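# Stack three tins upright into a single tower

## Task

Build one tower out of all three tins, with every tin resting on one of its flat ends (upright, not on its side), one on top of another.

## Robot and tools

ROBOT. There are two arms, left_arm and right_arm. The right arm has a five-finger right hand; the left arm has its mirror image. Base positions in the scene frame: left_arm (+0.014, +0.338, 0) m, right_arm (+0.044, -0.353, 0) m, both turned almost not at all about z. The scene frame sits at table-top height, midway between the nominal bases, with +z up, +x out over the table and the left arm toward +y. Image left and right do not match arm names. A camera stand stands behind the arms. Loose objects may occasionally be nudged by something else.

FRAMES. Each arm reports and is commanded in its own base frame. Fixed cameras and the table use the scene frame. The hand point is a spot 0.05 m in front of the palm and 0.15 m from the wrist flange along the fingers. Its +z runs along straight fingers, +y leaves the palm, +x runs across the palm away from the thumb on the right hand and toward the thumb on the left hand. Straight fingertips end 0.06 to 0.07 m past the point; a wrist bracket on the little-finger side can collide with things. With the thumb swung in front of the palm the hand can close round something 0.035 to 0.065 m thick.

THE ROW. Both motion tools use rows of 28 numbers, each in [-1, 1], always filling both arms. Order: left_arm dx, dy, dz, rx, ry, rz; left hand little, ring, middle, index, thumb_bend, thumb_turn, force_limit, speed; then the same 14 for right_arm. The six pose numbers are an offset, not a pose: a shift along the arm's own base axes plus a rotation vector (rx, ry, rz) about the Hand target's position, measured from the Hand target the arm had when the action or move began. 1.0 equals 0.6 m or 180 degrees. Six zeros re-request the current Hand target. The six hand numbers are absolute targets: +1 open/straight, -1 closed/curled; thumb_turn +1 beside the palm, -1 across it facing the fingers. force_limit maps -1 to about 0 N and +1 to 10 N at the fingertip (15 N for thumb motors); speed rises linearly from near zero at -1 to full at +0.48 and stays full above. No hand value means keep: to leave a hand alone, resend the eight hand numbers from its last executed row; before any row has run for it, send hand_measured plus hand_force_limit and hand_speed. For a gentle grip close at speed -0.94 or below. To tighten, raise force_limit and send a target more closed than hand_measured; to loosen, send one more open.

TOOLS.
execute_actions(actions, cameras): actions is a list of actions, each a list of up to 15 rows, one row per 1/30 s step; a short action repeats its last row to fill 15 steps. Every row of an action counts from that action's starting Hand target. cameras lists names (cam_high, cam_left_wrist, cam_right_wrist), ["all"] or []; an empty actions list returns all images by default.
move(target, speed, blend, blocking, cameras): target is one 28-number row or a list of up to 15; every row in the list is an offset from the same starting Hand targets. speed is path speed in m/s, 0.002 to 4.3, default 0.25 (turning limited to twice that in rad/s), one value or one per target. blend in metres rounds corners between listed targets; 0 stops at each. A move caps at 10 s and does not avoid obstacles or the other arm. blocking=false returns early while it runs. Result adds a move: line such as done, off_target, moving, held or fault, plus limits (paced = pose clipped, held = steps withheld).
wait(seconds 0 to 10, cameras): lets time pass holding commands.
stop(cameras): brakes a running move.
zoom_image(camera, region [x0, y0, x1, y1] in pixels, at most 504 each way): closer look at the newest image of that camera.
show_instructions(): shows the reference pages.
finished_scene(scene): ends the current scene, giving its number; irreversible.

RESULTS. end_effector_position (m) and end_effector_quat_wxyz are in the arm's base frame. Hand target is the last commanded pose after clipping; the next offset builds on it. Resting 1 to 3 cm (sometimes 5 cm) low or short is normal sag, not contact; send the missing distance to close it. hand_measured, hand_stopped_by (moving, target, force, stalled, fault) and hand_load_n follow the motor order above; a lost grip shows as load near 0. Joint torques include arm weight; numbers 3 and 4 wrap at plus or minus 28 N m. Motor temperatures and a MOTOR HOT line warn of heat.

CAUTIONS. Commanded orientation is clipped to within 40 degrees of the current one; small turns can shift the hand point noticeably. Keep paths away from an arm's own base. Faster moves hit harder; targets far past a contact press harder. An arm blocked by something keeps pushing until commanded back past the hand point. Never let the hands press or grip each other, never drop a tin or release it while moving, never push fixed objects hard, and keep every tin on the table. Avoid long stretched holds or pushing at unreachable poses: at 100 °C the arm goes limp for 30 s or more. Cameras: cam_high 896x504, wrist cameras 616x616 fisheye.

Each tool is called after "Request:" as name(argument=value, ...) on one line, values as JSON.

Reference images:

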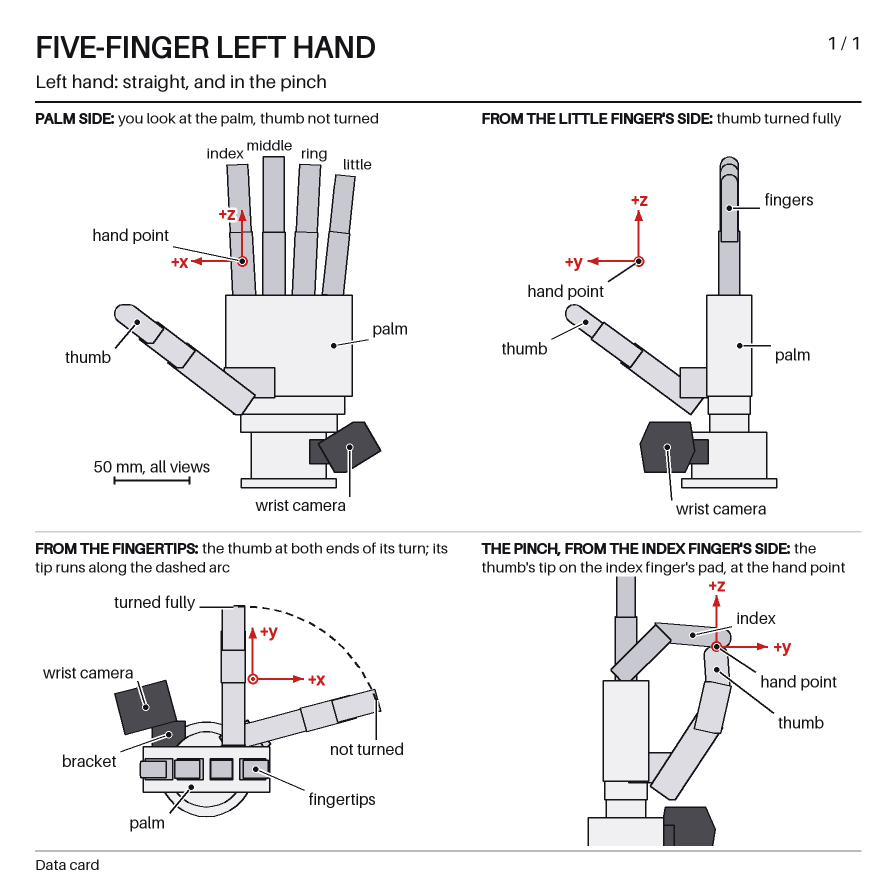

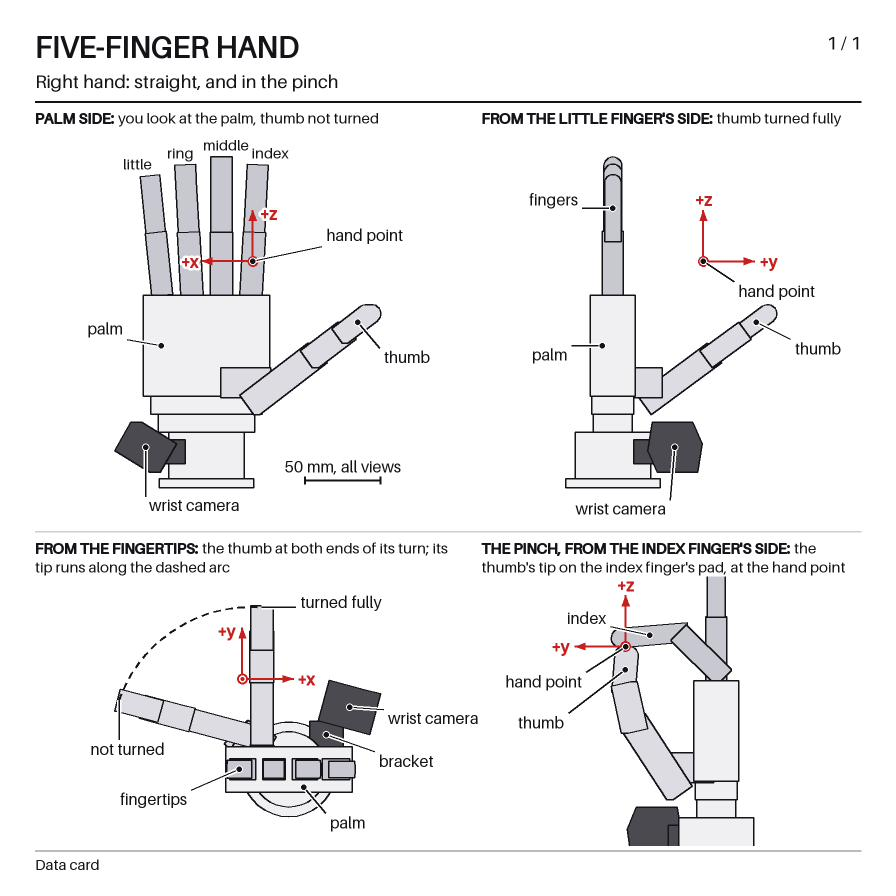

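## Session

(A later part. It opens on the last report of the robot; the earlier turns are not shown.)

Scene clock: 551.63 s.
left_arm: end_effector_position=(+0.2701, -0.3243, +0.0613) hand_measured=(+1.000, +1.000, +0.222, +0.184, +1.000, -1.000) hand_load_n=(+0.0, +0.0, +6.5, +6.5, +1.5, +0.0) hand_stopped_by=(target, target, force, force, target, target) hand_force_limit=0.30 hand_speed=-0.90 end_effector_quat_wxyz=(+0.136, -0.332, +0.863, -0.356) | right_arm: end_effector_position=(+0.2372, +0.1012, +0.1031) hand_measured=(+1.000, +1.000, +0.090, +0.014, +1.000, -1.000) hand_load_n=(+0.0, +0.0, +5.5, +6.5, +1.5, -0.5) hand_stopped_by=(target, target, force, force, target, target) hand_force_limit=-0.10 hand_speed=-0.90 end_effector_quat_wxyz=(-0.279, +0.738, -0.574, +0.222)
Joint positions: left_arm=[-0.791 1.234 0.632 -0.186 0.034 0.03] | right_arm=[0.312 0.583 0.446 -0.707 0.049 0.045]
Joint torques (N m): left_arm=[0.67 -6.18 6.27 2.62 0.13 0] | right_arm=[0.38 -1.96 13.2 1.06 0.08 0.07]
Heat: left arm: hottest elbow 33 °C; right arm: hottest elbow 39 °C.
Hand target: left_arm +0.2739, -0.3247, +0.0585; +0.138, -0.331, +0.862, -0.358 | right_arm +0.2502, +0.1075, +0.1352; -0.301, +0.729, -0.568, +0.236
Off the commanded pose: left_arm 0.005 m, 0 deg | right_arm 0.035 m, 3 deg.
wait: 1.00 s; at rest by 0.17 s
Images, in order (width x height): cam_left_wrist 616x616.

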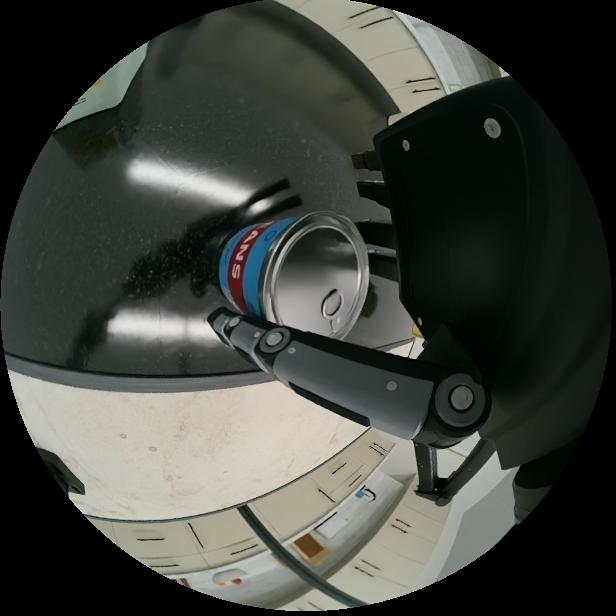

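Request:
move(target=[[0.014,-0.016,0.07,0,0,0,1,1,0.0,0.0,1,-1,0.3,-0.9,0,0,0,0,0,0,1,1,0.0,0.0,1,-1,-0.1,-0.9],[0.024,-0.03,0.2,0,0,0,1,1,0.0,0.0,1,-1,0.3,-0.9,0,0,0,0,0,0,1,1,0.0,0.0,1,-1,-0.1,-0.9]], speed=0.07, blend=0.02, cameras=["cam_high","cam_left_wrist"])

Scene clock: 562.03 s.
left_arm: end_effector_position=(+0.2713, -0.3254, +0.1331) hand_measured=(+1.000, +1.000, +0.222, +0.184, +1.000, -1.000) hand_load_n=(+0.0, +0.0, +6.5, +6.5, +1.0, +0.0) hand_stopped_by=(target, target, force, force, target, target) hand_force_limit=0.30 hand_speed=-0.90 end_effector_quat_wxyz=(+0.120, -0.339, +0.877, -0.319) | right_arm: end_effector_position=(+0.2372, +0.1012, +0.1031) hand_measured=(+1.000, +1.000, +0.090, +0.014, +1.000, -1.000) hand_load_n=(+0.0, +0.0, +5.5, +6.5, +1.5, -0.5) hand_stopped_by=(target, target, force, force, target, target) hand_force_limit=-0.10 hand_speed=-0.90 end_effector_quat_wxyz=(-0.279, +0.738, -0.574, +0.222)
Joint positions: left_arm=[-0.791 1.175 0.832 -0.533 0.033 0.03] | right_arm=[0.312 0.583 0.446 -0.707 0.049 0.045]
Joint torques (N m): left_arm=[-0.15 -10.23 11.71 1.59 -0.07 -0.06] | right_arm=[0.79 -1.55 13.23 0.9 0.09 0.07]
Heat: left arm: hottest elbow 33 °C; right arm: hottest elbow 39 °C.
Hand target: left_arm +0.2883, -0.3427, +0.1785; +0.138, -0.331, +0.862, -0.358 | right_arm +0.2502, +0.1075, +0.1352; -0.301, +0.729, -0.568, +0.236
Off the commanded pose: left_arm 0.051 m, 5 deg | right_arm 0.035 m, 3 deg.
move: off_target (left_arm, right_arm)
Images, in order (width x height): cam_high 896x504, cam_left_wrist 616x616.

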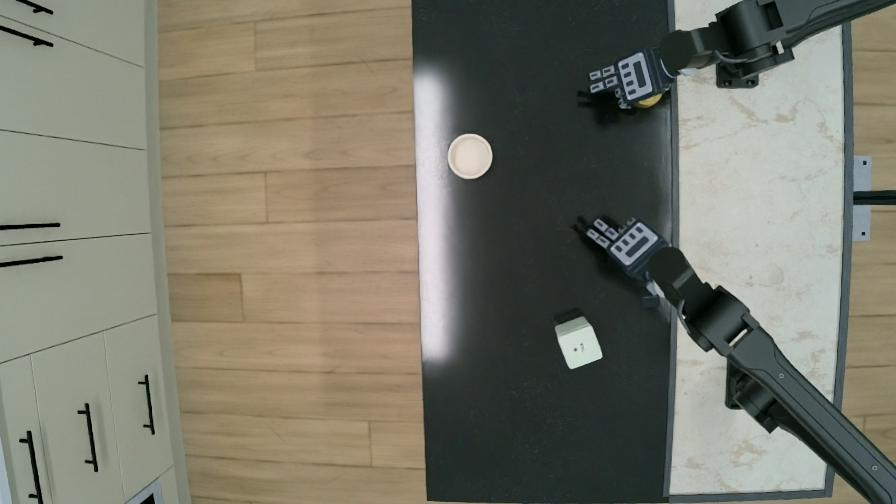

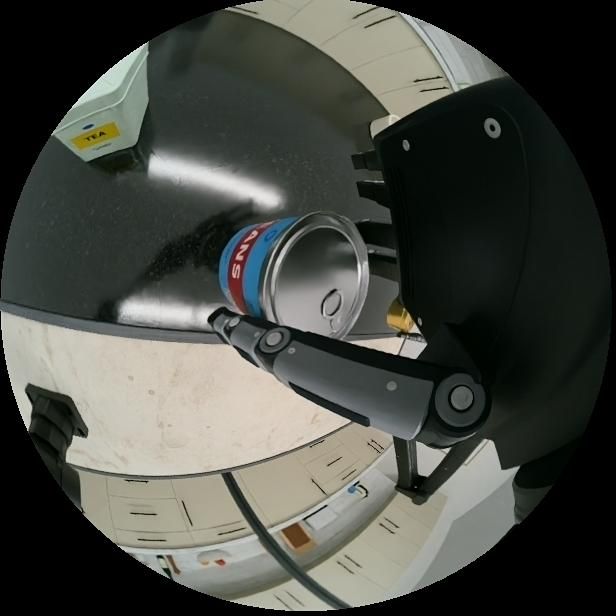

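Request:
move(target=[[0.0167,-0.0133,0.16,0,0,0,1,1,0.0,0.0,1,-1,0.3,-0.9,0,0,0,0,0,0,1,1,0.0,0.0,1,-1,-0.1,-0.9],[0.1945,0.3845,0.19,0,0,0.189,1,1,0.0,0.0,1,-1,0.3,-0.9,0,0,0,0,0,0,1,1,0.0,0.0,1,-1,-0.1,-0.9]], speed=0.12, blend=0.04, cameras=["cam_high","cam_left_wrist"])

Request:
zoom_image(camera="cam_high", region=[520, 290, 640, 410])

Scene clock: 587.63 s.
left_arm: end_effector_position=(+0.3913, -0.1091, +0.2483) hand_measured=(+1.000, +1.000, +0.222, +0.184, +1.000, -1.000) hand_load_n=(+0.0, +0.0, +6.5, +6.5, +1.0, +0.0) hand_stopped_by=(target, target, force, force, target, target) hand_force_limit=0.30 hand_speed=-0.90 end_effector_quat_wxyz=(+0.211, -0.581, +0.738, -0.271) | right_arm: end_effector_position=(+0.2372, +0.1012, +0.1031) hand_measured=(+1.000, +1.000, +0.090, +0.014, +1.000, -1.000) hand_load_n=(+0.0, +0.0, +5.5, +6.5, +1.5, -0.5) hand_stopped_by=(target, target, force, force, target, target) hand_force_limit=-0.10 hand_speed=-0.90 end_effector_quat_wxyz=(-0.279, +0.738, -0.574, +0.222)
Joint positions: left_arm=[-0.182 1.064 1.057 -0.864 0.038 0.039] | right_arm=[0.312 0.583 0.446 -0.707 0.049 0.045]
Joint torques (N m): left_arm=[0.15 -8.29 12.31 1.57 0.23 -0.03] | right_arm=[0.21 -1.67 13.23 0.9 0.09 0.08]
Heat: left arm: hottest elbow 35 °C; right arm: hottest elbow 39 °C.
Hand target: left_arm +0.4050, -0.1119, +0.2925; +0.236, -0.569, +0.728, -0.302 | right_arm +0.2502, +0.1075, +0.1352; -0.301, +0.729, -0.568, +0.236
Off the commanded pose: left_arm 0.046 m, 5 deg | right_arm 0.035 m, 3 deg.
move: off_target (left_arm, right_arm)
Images, in order (width x height): cam_high 896x504, cam_left_wrist 616x616.

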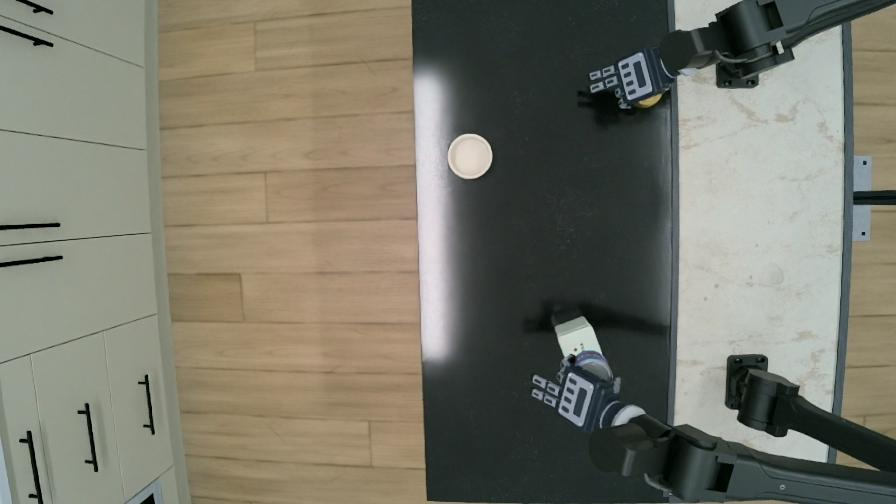

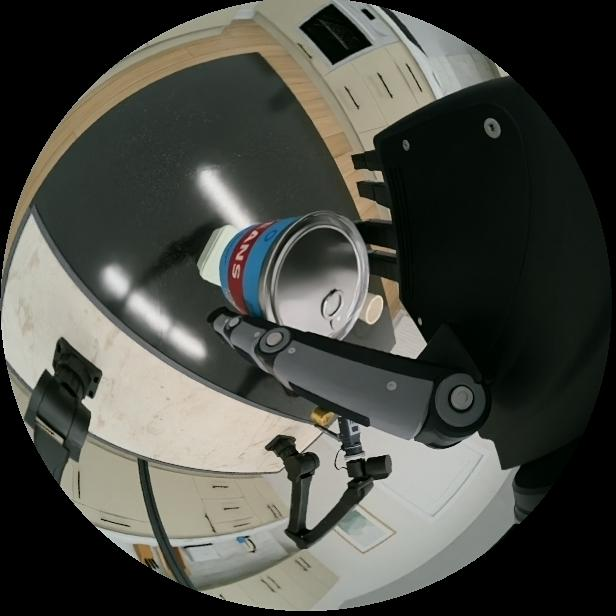

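Scaled by 4.200.

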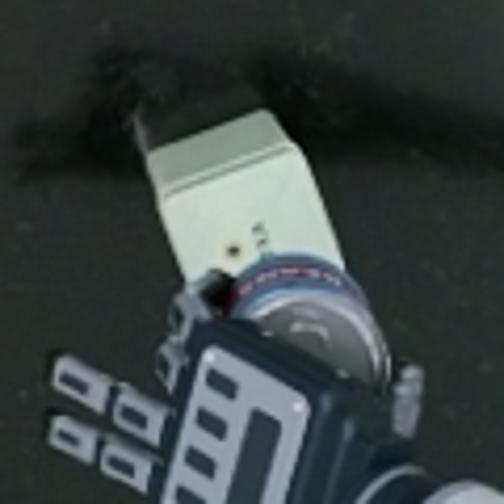

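Request:
zoom_image(camera="cam_high", region=[560, 340, 630, 410])

Scaled by 7.200.

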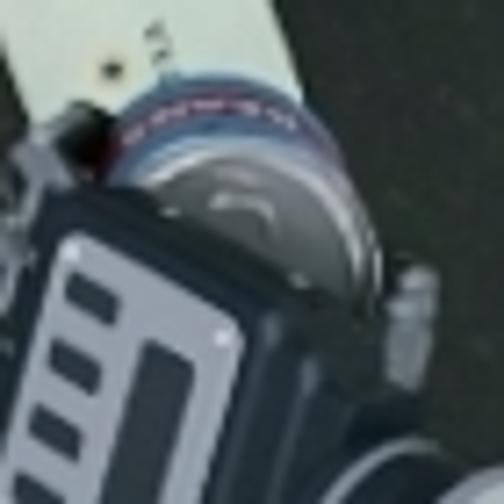

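Request:
move(target=[0.010,-0.0483,-0.04,0,0,0,1,1,0.0,0.0,1,-1,0.3,-0.9,0,0,0,0,0,0,1,1,0.0,0.0,1,-1,-0.1,-0.9], speed=0.08, cameras=["cam_high"])

Request:
zoom_image(camera="cam_high", region=[545, 305, 635, 395])

Scene clock: 619.53 s.
left_arm: end_effector_position=(+0.3961, -0.1348, +0.2492) hand_measured=(+1.000, +1.000, +0.222, +0.184, +1.000, -1.000) hand_load_n=(+0.0, +0.0, +5.5, +6.5, +1.0, +0.0) hand_stopped_by=(target, target, force, force, target, target) hand_force_limit=0.30 hand_speed=-0.90 end_effector_quat_wxyz=(+0.222, -0.572, +0.739, -0.280) | right_arm: end_effector_position=(+0.2372, +0.1012, +0.1031) hand_measured=(+1.000, +1.000, +0.090, +0.014, +1.000, -1.000) hand_load_n=(+0.0, +0.0, +5.5, +6.0, +1.0, +0.0) hand_stopped_by=(target, target, force, force, target, target) hand_force_limit=-0.10 hand_speed=-0.90 end_effector_quat_wxyz=(-0.279, +0.738, -0.574, +0.222)
Joint positions: left_arm=[-0.258 1.074 1.057 -0.824 -0.011 0] | right_arm=[0.312 0.583 0.446 -0.707 0.049 0.045]
Joint torques (N m): left_arm=[-0.21 -6.3 9.7 3.02 -0.09 -0.21] | right_arm=[0.38 -1.9 13.16 1.01 0.07 0.07]
Motor temperatures (°C): left_arm=[25 25 39 25 22 25] | right_arm=[24 23 40 24 26 25]
Heat: left arm: hottest elbow 39 °C; right arm: hottest elbow 40 °C.
Hand target: left_arm +0.4110, -0.1409, +0.2685; +0.236, -0.569, +0.728, -0.302 | right_arm +0.2502, +0.1075, +0.1352; -0.301, +0.729, -0.568, +0.236
Off the commanded pose: left_arm 0.025 m, 3 deg | right_arm 0.035 m, 3 deg.
move: off_target (left_arm, right_arm)
Images, in order (width x height): cam_high 896x504.

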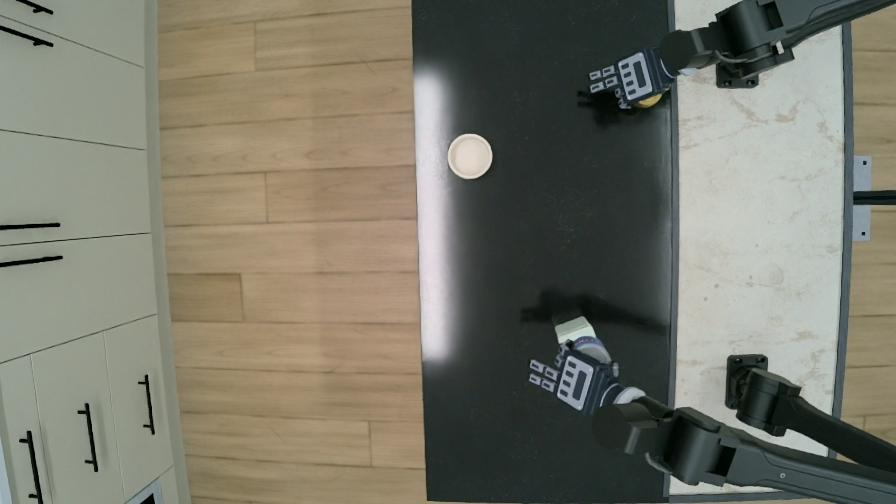

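Scaled by 5.600.

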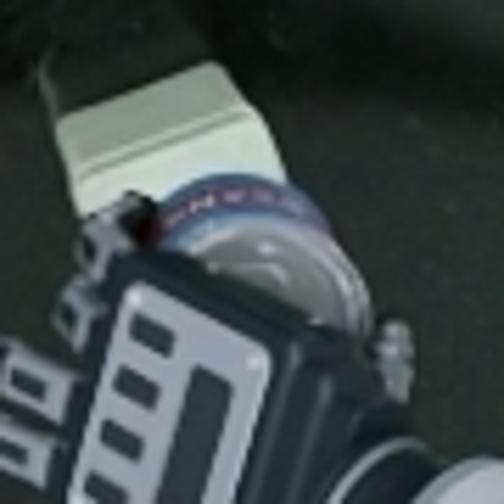

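Request:
move(target=[-0.013,0.0035,-0.11,0,0,0,1,1,0.0,0.0,1,-1,0.3,-0.9,0,0,0,0,0,0,1,1,0.0,0.0,1,-1,-0.1,-0.9], speed=0.06, cameras=["cam_high","cam_left_wrist"])

Request:
zoom_image(camera="cam_high", region=[545, 305, 635, 395])

Request:
zoom_image(camera="cam_left_wrist", region=[150, 180, 400, 430])

Scene clock: 628.83 s.
left_arm: end_effector_position=(+0.3937, -0.1342, +0.1912) hand_measured=(+1.000, +1.000, +0.222, +0.184, +1.000, -1.000) hand_load_n=(+0.0, +0.0, +5.5, +6.5, +1.0, +0.0) hand_stopped_by=(target, target, force, force, target, target) hand_force_limit=0.30 hand_speed=-0.90 end_effector_quat_wxyz=(+0.226, -0.570, +0.737, -0.285) | right_arm: end_effector_position=(+0.2372, +0.1012, +0.1031) hand_measured=(+1.000, +1.000, +0.090, +0.014, +1.000, -1.000) hand_load_n=(+0.0, +0.0, +5.5, +6.5, +1.0, -0.5) hand_stopped_by=(target, target, force, force, target, target) hand_force_limit=-0.10 hand_speed=-0.90 end_effector_quat_wxyz=(-0.279, +0.738, -0.574, +0.222)
Joint positions: left_arm=[-0.258 1.074 0.9 -0.653 -0.011 -0.001] | right_arm=[0.312 0.583 0.446 -0.707 0.049 0.045]
Joint torques (N m): left_arm=[-0.26 -6.83 8.17 3.04 -0.11 -0.21] | right_arm=[-0.21 -1.61 13.31 0.94 0.08 0.1]
Heat: left arm: hottest elbow 39 °C; right arm: hottest elbow 40 °C.
Hand target: left_arm +0.4032, -0.1388, +0.2025; +0.236, -0.569, +0.728, -0.302 | right_arm +0.2502, +0.1075, +0.1352; -0.301, +0.729, -0.568, +0.236
Off the commanded pose: left_arm 0.015 m, 2 deg | right_arm 0.035 m, 3 deg.
move: off_target (left_arm, right_arm)
Images, in order (width x height): cam_high 896x504, cam_left_wrist 616x616.

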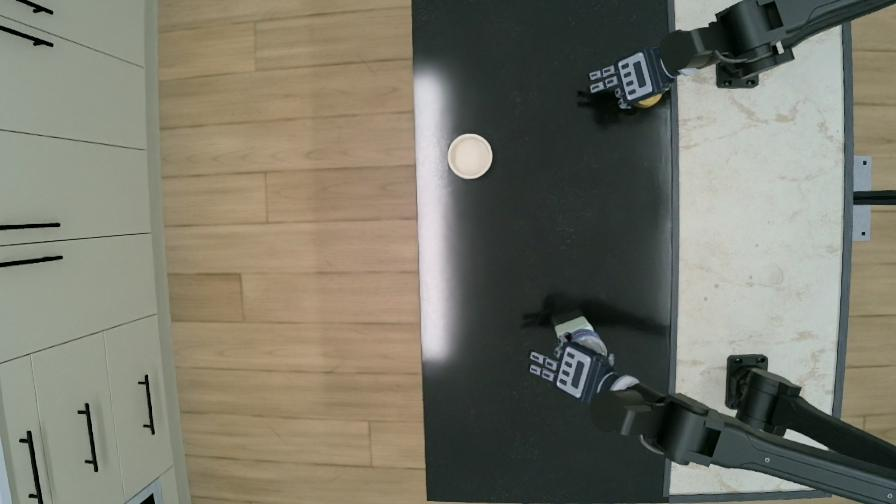

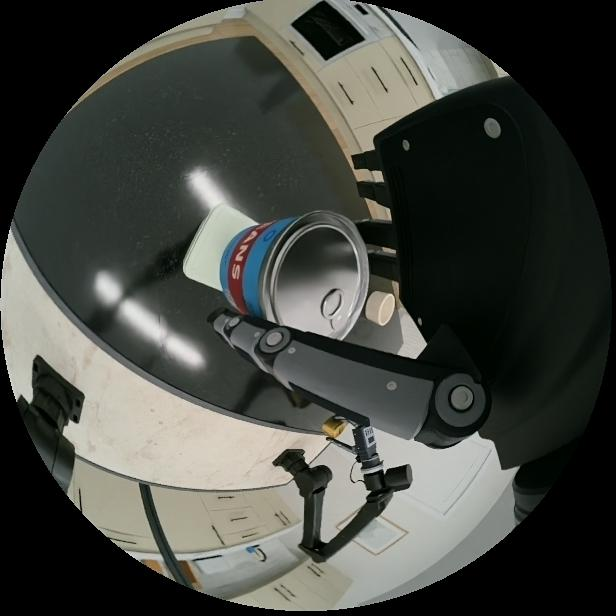

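Scaled by 5.600.

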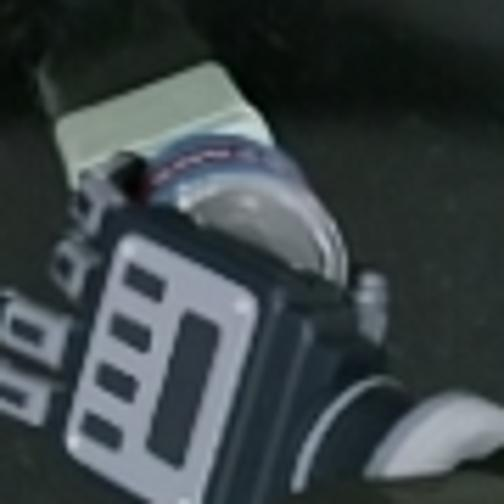

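Scaled by 2.016 from the camera's 616x616 image, which has a finer 880x880 frame.

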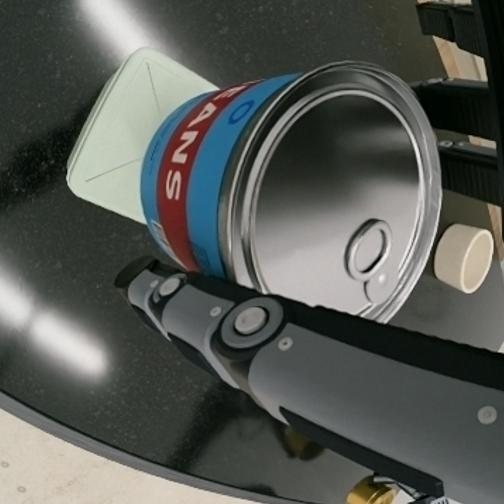

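Request:
move(target=[0.0035,0.006,-0.03,0,0,0,1,1,0.0,0.0,1,-1,0.3,-0.9,0,0,0,0,0,0,1,1,0.0,0.0,1,-1,-0.1,-0.9], speed=0.04)

Scene clock: 639.23 s.
left_arm: end_effector_position=(+0.3946, -0.1347, +0.1769) hand_measured=(+1.000, +1.000, +0.222, +0.184, +1.000, -1.000) hand_load_n=(+0.0, +0.0, +5.5, +6.5, +1.0, +0.0) hand_stopped_by=(target, target, force, force, target, target) hand_force_limit=0.30 hand_speed=-0.90 end_effector_quat_wxyz=(+0.228, -0.569, +0.735, -0.289) | right_arm: end_effector_position=(+0.2372, +0.1012, +0.1031) hand_measured=(+1.000, +1.000, +0.090, +0.014, +1.000, -1.000) hand_load_n=(+0.0, +0.0, +5.5, +6.0, +1.5, -0.5) hand_stopped_by=(target, target, force, force, target, target) hand_force_limit=-0.10 hand_speed=-0.90 end_effector_quat_wxyz=(-0.279, +0.738, -0.574, +0.222)
Joint positions: left_arm=[-0.258 1.08 0.863 -0.6 -0.01 -0.001] | right_arm=[0.312 0.583 0.446 -0.707 0.049 0.045]
Joint torques (N m): left_arm=[0.73 -6.07 8.03 3.08 0.18 -0.11] | right_arm=[0.5 -1.61 13.29 0.84 0.09 0.07]
Heat: left arm: hottest elbow 38 °C; right arm: hottest elbow 40 °C.
Hand target: left_arm +0.4054, -0.1353, +0.1846; +0.236, -0.569, +0.728, -0.302 | right_arm +0.2502, +0.1075, +0.1352; -0.301, +0.729, -0.568, +0.236
Off the commanded pose: left_arm 0.013 m, 2 deg | right_arm 0.035 m, 3 deg.
move: off_target (left_arm, right_arm)

Request:
move(target=[0.000,0.004,-0.012,0,0,0,1,1,0.0,0.0,1,-1,0.3,-0.9,0,0,0,0,0,0,1,1,0.0,0.0,1,-1,-0.1,-0.9], speed=0.04, cameras=["cam_high","cam_left_wrist"])

Request:
zoom_image(camera="cam_high", region=[545, 305, 635, 395])

Request:
zoom_image(camera="cam_left_wrist", region=[150, 180, 400, 430])

Scene clock: 645.13 s.
left_arm: end_effector_position=(+0.3947, -0.1327, +0.1706) hand_measured=(+1.000, +1.000, +0.222, +0.184, +1.000, -1.000) hand_load_n=(+0.0, +0.0, +5.5, +6.5, +1.0, +0.0) hand_stopped_by=(target, target, force, force, target, target) hand_force_limit=0.30 hand_speed=-0.90 end_effector_quat_wxyz=(+0.227, -0.571, +0.734, -0.290) | right_arm: end_effector_position=(+0.2372, +0.1012, +0.1031) hand_measured=(+1.000, +1.000, +0.090, +0.014, +1.000, -1.000) hand_load_n=(+0.0, +0.0, +5.5, +6.0, +1.0, -0.5) hand_stopped_by=(target, target, force, force, target, target) hand_force_limit=-0.10 hand_speed=-0.90 end_effector_quat_wxyz=(-0.279, +0.738, -0.574, +0.222)
Joint positions: left_arm=[-0.251 1.082 0.846 -0.581 -0.005 -0.001] | right_arm=[0.312 0.583 0.446 -0.707 0.049 0.045]
Joint torques (N m): left_arm=[0.73 -5.95 7.91 3.04 0.18 -0.07] | right_arm=[0.32 -1.9 13.08 0.92 0.11 0.07]
Heat: left arm: hottest elbow 37 °C; right arm: hottest elbow 40 °C.
Hand target: left_arm +0.4053, -0.1328, +0.1773; +0.236, -0.569, +0.728, -0.302 | right_arm +0.2502, +0.1075, +0.1352; -0.301, +0.729, -0.568, +0.236
Off the commanded pose: left_arm 0.013 m, 2 deg | right_arm 0.035 m, 3 deg.
move: off_target (left_arm, right_arm)
Images, in order (width x height): cam_high 896x504, cam_left_wrist 616x616.

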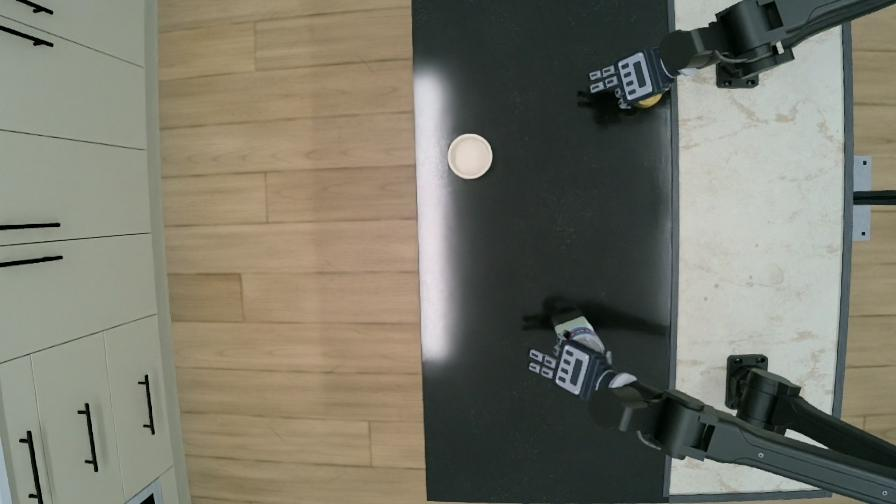

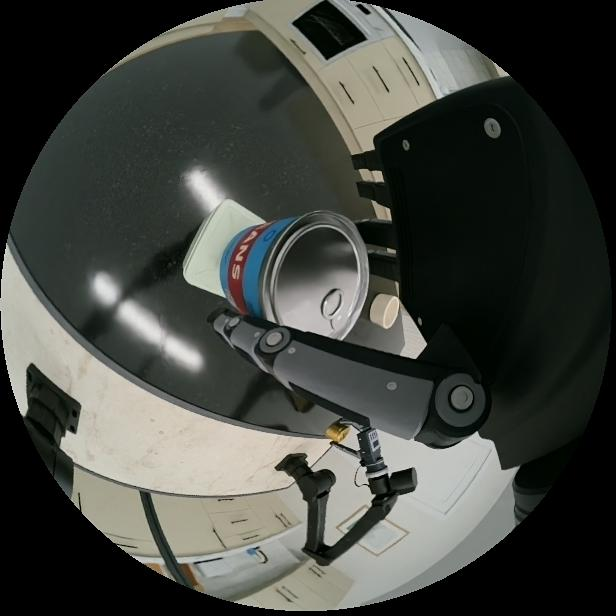

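Scaled by 5.600.

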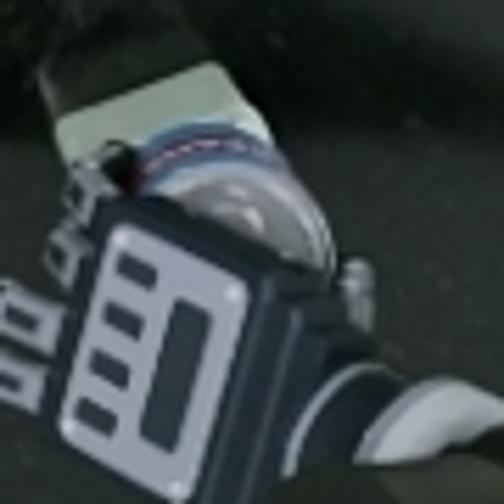

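Scaled by 2.016 from the camera's 616x616 image, which has a finer 880x880 frame.

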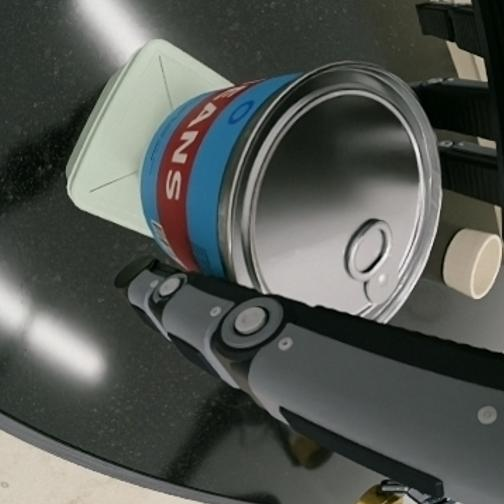

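Request:
move(target=[0.0015,0.006,-0.015,0,0,0,1,1,0.0,0.0,1,-1,0.3,-0.9,0,0,0,0,0,0,1,1,0.0,0.0,1,-1,-0.1,-0.9], speed=0.04)

Request:
move(target=[0.000,0.00,-0.013,0,0,0,1,1,0.0,0.0,1,-1,0.3,-0.9,0,0,0,0,0,0,1,1,0.0,0.0,1,-1,-0.1,-0.9], speed=0.04, cameras=["cam_high","cam_left_wrist"])

Request:
zoom_image(camera="cam_high", region=[545, 305, 635, 395])

Request:
zoom_image(camera="cam_left_wrist", region=[150, 180, 400, 430])

Scene clock: 658.90 s.
left_arm: end_effector_position=(+0.3958, -0.1295, +0.1618) hand_measured=(+1.000, +1.000, +0.222, +0.184, +1.000, -1.000) hand_load_n=(+0.0, +0.0, +6.0, +6.5, +1.0, +0.5) hand_stopped_by=(target, target, force, force, target, target) hand_force_limit=0.30 hand_speed=-0.90 end_effector_quat_wxyz=(+0.227, -0.572, +0.733, -0.290) | right_arm: end_effector_position=(+0.2372, +0.1012, +0.1031) hand_measured=(+1.000, +1.000, +0.090, +0.014, +1.000, -1.000) hand_load_n=(+0.0, +0.0, +5.5, +6.5, +1.5, -0.5) hand_stopped_by=(target, target, force, force, target, target) hand_force_limit=-0.10 hand_speed=-0.90 end_effector_quat_wxyz=(-0.279, +0.738, -0.574, +0.222)
Joint positions: left_arm=[-0.24 1.089 0.827 -0.554 0.003 0.003] | right_arm=[0.312 0.583 0.446 -0.707 0.049 0.045]
Joint torques (N m): left_arm=[0.73 -6.01 7.88 3.06 0.18 -0.04] | right_arm=[-0.03 -1.85 13.19 0.91 0.06 0.11]
Heat: left arm: hottest elbow 36 °C; right arm: hottest elbow 40 °C.
Hand target: left_arm +0.4062, -0.1292, +0.1684; +0.236, -0.569, +0.728, -0.302 | right_arm +0.2502, +0.1075, +0.1352; -0.301, +0.729, -0.568, +0.236
Off the commanded pose: left_arm 0.012 m, 2 deg | right_arm 0.035 m, 3 deg.
move: off_target (left_arm, right_arm)

Scene clock: 659.63 s.
left_arm: end_effector_position=(+0.3989, -0.1304, +0.1610) hand_measured=(+1.000, +1.000, +0.222, +0.184, +1.000, -1.000) hand_load_n=(+0.0, +0.0, +5.5, +6.0, +1.0, +0.0) hand_stopped_by=(target, target, force, force, target, target) hand_force_limit=0.30 hand_speed=-0.90 end_effector_quat_wxyz=(+0.232, -0.570, +0.730, -0.297) | right_arm: end_effector_position=(+0.2372, +0.1012, +0.1031) hand_measured=(+1.000, +1.000, +0.090, +0.014, +1.000, -1.000) hand_load_n=(+0.0, +0.0, +5.0, +6.5, +1.0, -0.5) hand_stopped_by=(target, target, force, force, target, target) hand_force_limit=-0.10 hand_speed=-0.90 end_effector_quat_wxyz=(-0.279, +0.738, -0.574, +0.222)
Joint positions: left_arm=[-0.24 1.089 0.818 -0.527 0.004 0.003] | right_arm=[0.312 0.583 0.446 -0.707 0.049 0.045]
Joint torques (N m): left_arm=[0.73 -5.42 7.34 2.95 0.16 -0.02] | right_arm=[0.32 -2.2 13.22 0.88 0.09 0.1]
Heat: left arm: hottest elbow 36 °C; right arm: hottest elbow 40 °C.
Hand target: left_arm +0.4063, -0.1292, +0.1606; +0.236, -0.569, +0.728, -0.302 | right_arm +0.2502, +0.1075, +0.1352; -0.301, +0.729, -0.568, +0.236
Off the commanded pose: left_arm 0.007 m, 1 deg | right_arm 0.035 m, 3 deg.
move: off_target (right_arm)
Images, in order (width x height): cam_high 896x504, cam_left_wrist 616x616.

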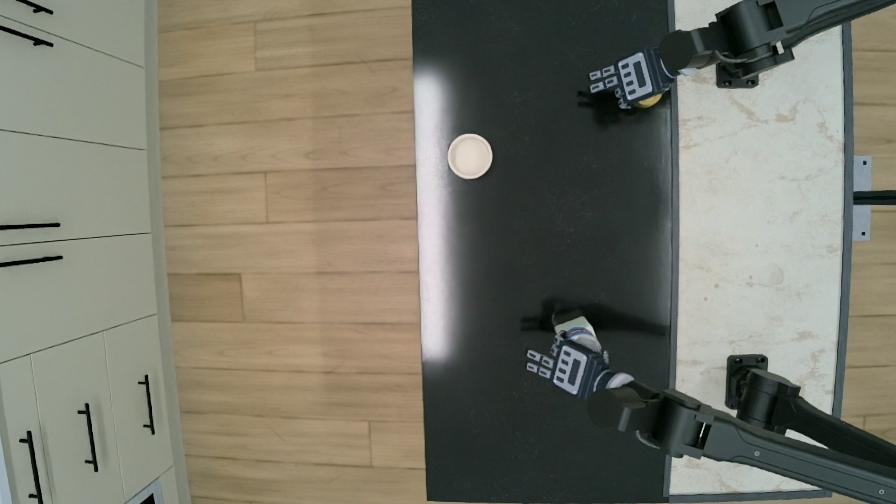

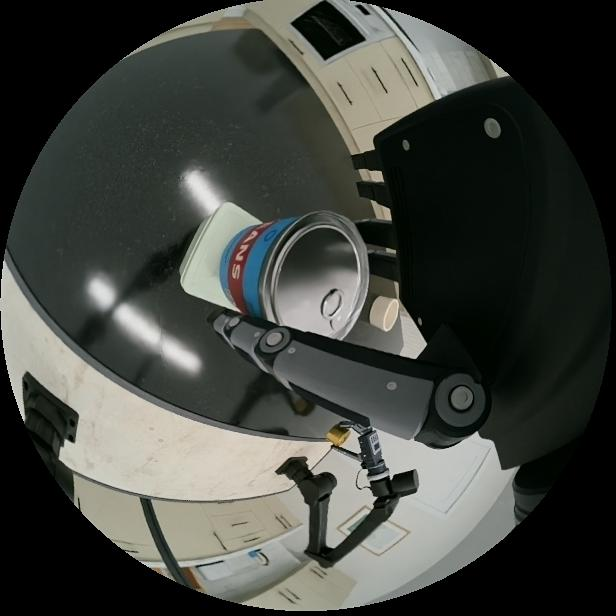

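Scaled by 5.600.

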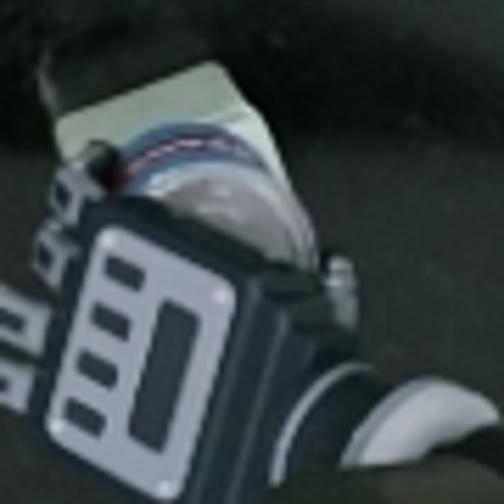

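Scaled by 2.016 from the camera's 616x616 image, which has a finer 880x880 frame.

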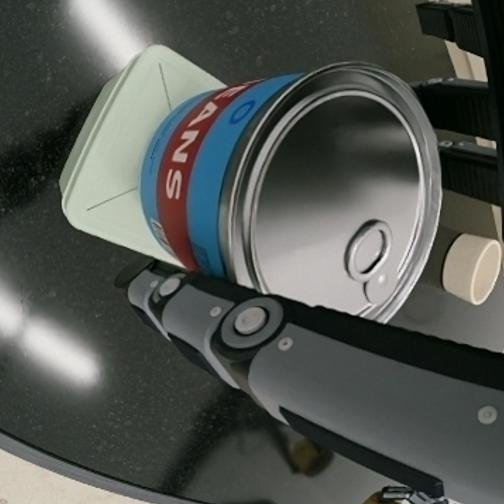

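Request:
move(target=[0.000,0.003,-0.01,0,0,0,1,1,0.0,0.0,1,-1,0.3,-0.9,0,0,0,0,0,0,1,1,0.0,0.0,1,-1,-0.1,-0.9], speed=0.04)

Scene clock: 665.40 s.
left_arm: end_effector_position=(+0.4012, -0.1301, +0.1603) hand_measured=(+1.000, +1.000, +0.222, +0.184, +1.000, -1.000) hand_load_n=(+0.0, +0.0, +5.5, +6.0, +1.5, +0.0) hand_stopped_by=(target, target, force, force, target, target) hand_force_limit=0.30 hand_speed=-0.90 end_effector_quat_wxyz=(+0.234, -0.569, +0.728, -0.302) | right_arm: end_effector_position=(+0.2372, +0.1012, +0.1031) hand_measured=(+1.000, +1.000, +0.090, +0.014, +1.000, -1.000) hand_load_n=(+0.0, +0.0, +5.5, +6.5, +1.5, +0.0) hand_stopped_by=(target, target, force, force, target, target) hand_force_limit=-0.10 hand_speed=-0.90 end_effector_quat_wxyz=(-0.279, +0.738, -0.574, +0.222)
Joint positions: left_arm=[-0.236 1.089 0.811 -0.508 0.009 0.005] | right_arm=[0.312 0.583 0.446 -0.707 0.049 0.045]
Joint torques (N m): left_arm=[0.79 -5.01 6.87 2.86 0.11 0] | right_arm=[0.26 -2.32 13.29 0.95 0.08 0.1]
Heat: left arm: hottest elbow 36 °C; right arm: hottest elbow 40 °C.
Hand target: left_arm +0.4062, -0.1274, +0.1545; +0.236, -0.569, +0.728, -0.302 | right_arm +0.2502, +0.1075, +0.1352; -0.301, +0.729, -0.568, +0.236
Off the commanded pose: left_arm 0.008 m, 0 deg | right_arm 0.035 m, 3 deg.
move: off_target (right_arm)

Request:
wait(seconds=0.2, cameras=["cam_high","cam_left_wrist"])

Request:
zoom_image(camera="cam_high", region=[545, 305, 635, 395])

Request:
zoom_image(camera="cam_left_wrist", region=[150, 180, 400, 430])

Scene clock: 679.43 s.
left_arm: end_effector_position=(+0.4012, -0.1301, +0.1603) hand_measured=(+1.000, +1.000, +0.222, +0.184, +1.000, -1.000) hand_load_n=(+0.0, +0.0, +5.0, +5.5, +1.0, +0.5) hand_stopped_by=(target, target, force, force, target, target) hand_force_limit=0.30 hand_speed=-0.90 end_effector_quat_wxyz=(+0.234, -0.569, +0.728, -0.302) | right_arm: end_effector_position=(+0.2372, +0.1012, +0.1031) hand_measured=(+1.000, +1.000, +0.090, +0.014, +1.000, -1.000) hand_load_n=(+0.0, +0.0, +5.5, +6.5, +1.5, +0.0) hand_stopped_by=(target, target, force, force, target, target) hand_force_limit=-0.10 hand_speed=-0.90 end_effector_quat_wxyz=(-0.279, +0.738, -0.574, +0.222)
Joint positions: left_arm=[-0.236 1.089 0.811 -0.508 0.009 0.005] | right_arm=[0.312 0.583 0.446 -0.707 0.049 0.045]
Joint torques (N m): left_arm=[0.79 -4.95 6.89 2.88 0.11 0] | right_arm=[0.09 -2.02 13.24 0.99 0.12 0.07]
Heat: left arm: hottest elbow 35 °C; right arm: hottest elbow 40 °C.
Hand target: left_arm +0.4062, -0.1274, +0.1545; +0.236, -0.569, +0.728, -0.302 | right_arm +0.2502, +0.1075, +0.1352; -0.301, +0.729, -0.568, +0.236
Off the commanded pose: left_arm 0.008 m, 0 deg | right_arm 0.035 m, 3 deg.
wait: 0.20 s; at rest from the start
Images, in order (width x height): cam_high 896x504, cam_left_wrist 616x616.

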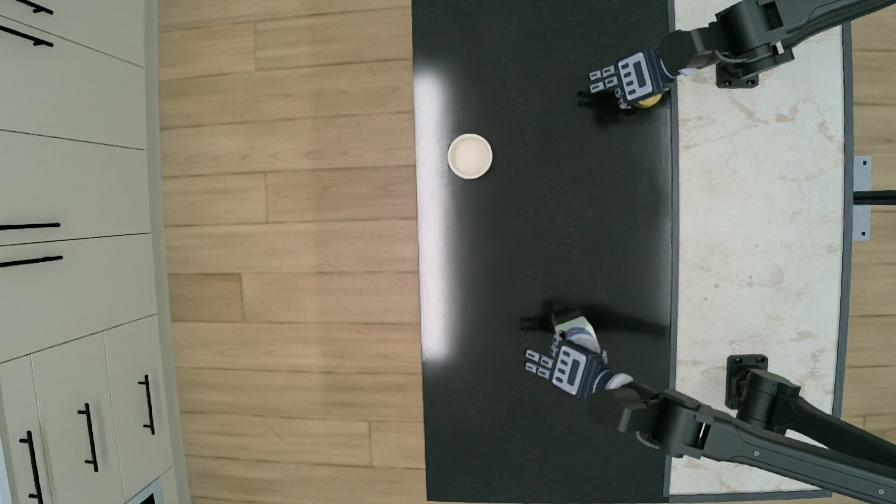

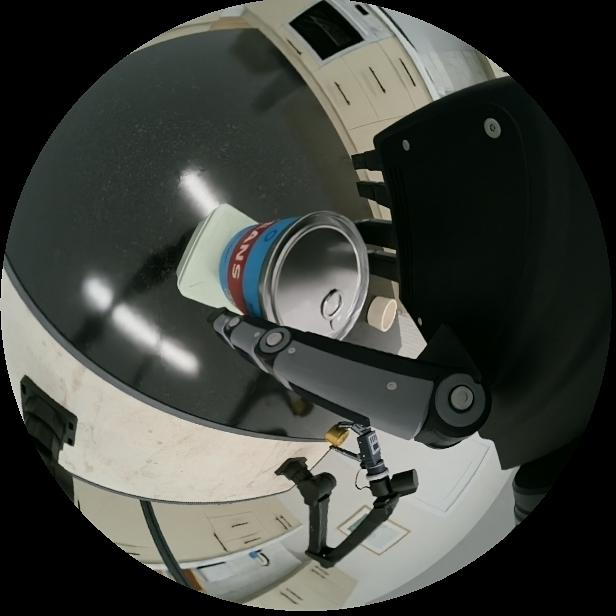

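Scaled by 5.600.

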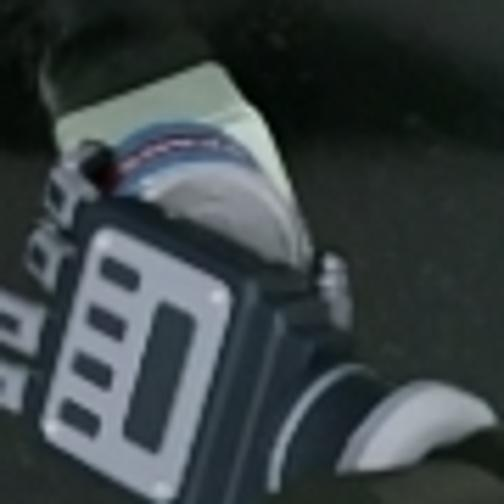

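Scaled by 2.016 from the camera's 616x616 image, which has a finer 880x880 frame.

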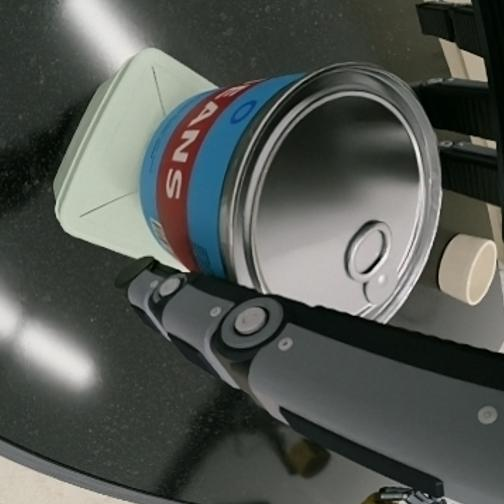

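Request:
move(target=[-0.004,0.012,0.05,0,0,0,1,1,0.0,0.0,1,-1,0.3,-0.9,0,0,0,0,0,0,1,1,0.0,0.0,1,-1,-0.1,-0.9], speed=0.05)

Scene clock: 698.53 s.
left_arm: end_effector_position=(+0.3936, -0.1225, +0.1603) hand_measured=(+1.000, +1.000, +0.222, +0.184, +1.000, -1.000) hand_load_n=(+0.0, +0.0, +6.0, +6.0, +1.5, +0.0) hand_stopped_by=(target, target, force, force, target, target) hand_force_limit=0.30 hand_speed=-0.90 end_effector_quat_wxyz=(+0.223, -0.575, +0.731, -0.291) | right_arm: end_effector_position=(+0.2372, +0.1012, +0.1031) hand_measured=(+1.000, +1.000, +0.090, +0.014, +1.000, -1.000) hand_load_n=(+0.0, +0.0, +5.0, +6.5, +1.0, -0.5) hand_stopped_by=(target, target, force, force, target, target) hand_force_limit=-0.10 hand_speed=-0.90 end_effector_quat_wxyz=(-0.279, +0.738, -0.574, +0.222)
Joint positions: left_arm=[-0.217 1.081 0.818 -0.556 0.023 0.013] | right_arm=[0.312 0.583 0.446 -0.707 0.049 0.045]
Joint torques (N m): left_arm=[0.85 -7.41 10.26 0.95 0.07 0.06] | right_arm=[0.62 -1.61 13.29 0.88 0.08 0.08]
Motor temperatures (°C): left_arm=[25 25 34 25 22 25] | right_arm=[24 23 40 24 26 25]
Heat: left arm: hottest elbow 34 °C; right arm: hottest elbow 40 °C.
Hand target: left_arm +0.4038, -0.1202, +0.1844; +0.236, -0.569, +0.728, -0.302 | right_arm +0.2502, +0.1075, +0.1352; -0.301, +0.729, -0.568, +0.236
Off the commanded pose: left_arm 0.026 m, 2 deg | right_arm 0.035 m, 3 deg.
move: off_target (left_arm, right_arm)

Request:
wait(seconds=0.2, cameras=["cam_high","cam_left_wrist"])

Request:
zoom_image(camera="cam_high", region=[545, 305, 635, 395])

Request:
zoom_image(camera="cam_left_wrist", region=[150, 180, 400, 430])

Scene clock: 701.97 s.
left_arm: end_effector_position=(+0.3936, -0.1225, +0.1603) hand_measured=(+1.000, +1.000, +0.222, +0.184, +1.000, -1.000) hand_load_n=(+0.0, +0.0, +6.0, +6.5, +1.0, +0.0) hand_stopped_by=(target, target, force, force, target, target) hand_force_limit=0.30 hand_speed=-0.90 end_effector_quat_wxyz=(+0.224, -0.574, +0.732, -0.291) | right_arm: end_effector_position=(+0.2372, +0.1012, +0.1031) hand_measured=(+1.000, +1.000, +0.090, +0.014, +1.000, -1.000) hand_load_n=(+0.0, +0.0, +5.0, +6.0, +1.5, -0.5) hand_stopped_by=(target, target, force, force, target, target) hand_force_limit=-0.10 hand_speed=-0.90 end_effector_quat_wxyz=(-0.279, +0.738, -0.574, +0.222)
Joint positions: left_arm=[-0.217 1.081 0.818 -0.556 0.023 0.014] | right_arm=[0.312 0.583 0.446 -0.707 0.049 0.045]
Joint torques (N m): left_arm=[0.79 -7.41 10.26 0.99 0.07 0.05] | right_arm=[0.03 -1.96 13.31 0.91 0.08 0.09]
Heat: left arm: hottest elbow 35 °C; right arm: hottest elbow 40 °C.
Hand target: left_arm +0.4038, -0.1202, +0.1844; +0.236, -0.569, +0.728, -0.302 | right_arm +0.2502, +0.1075, +0.1352; -0.301, +0.729, -0.568, +0.236
Off the commanded pose: left_arm 0.026 m, 2 deg | right_arm 0.035 m, 3 deg.
wait: 0.20 s; at rest from the start
Images, in order (width x height): cam_high 896x504, cam_left_wrist 616x616.

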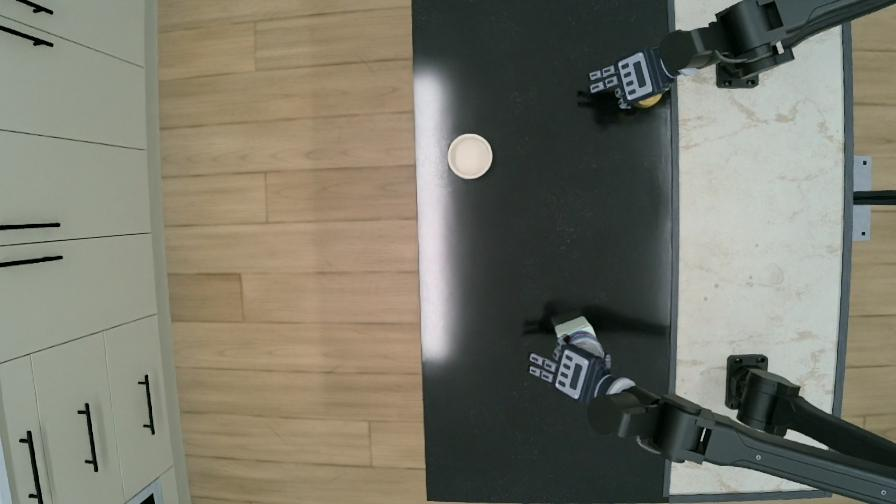

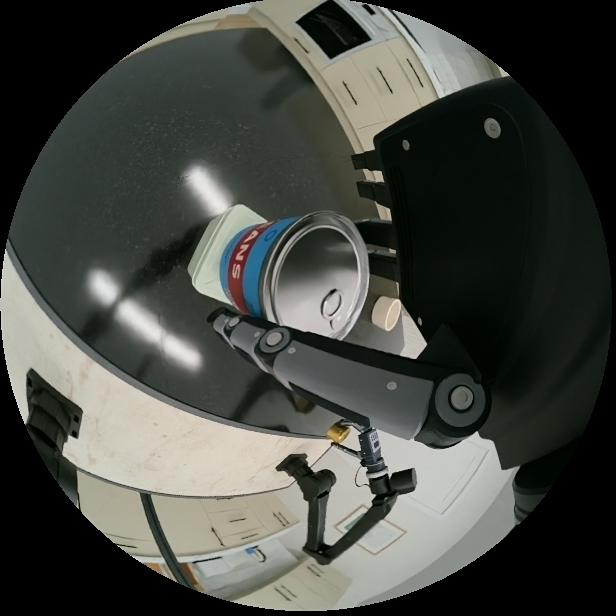

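Scaled by 5.600.

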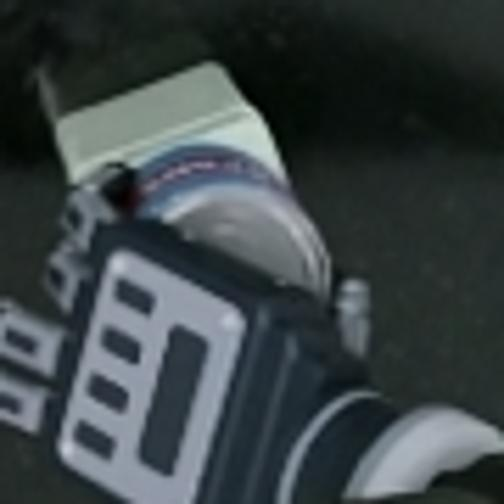

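Scaled by 2.016 from the camera's 616x616 image, which has a finer 880x880 frame.

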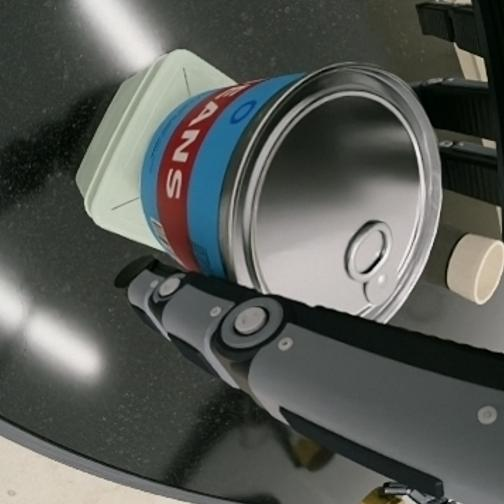

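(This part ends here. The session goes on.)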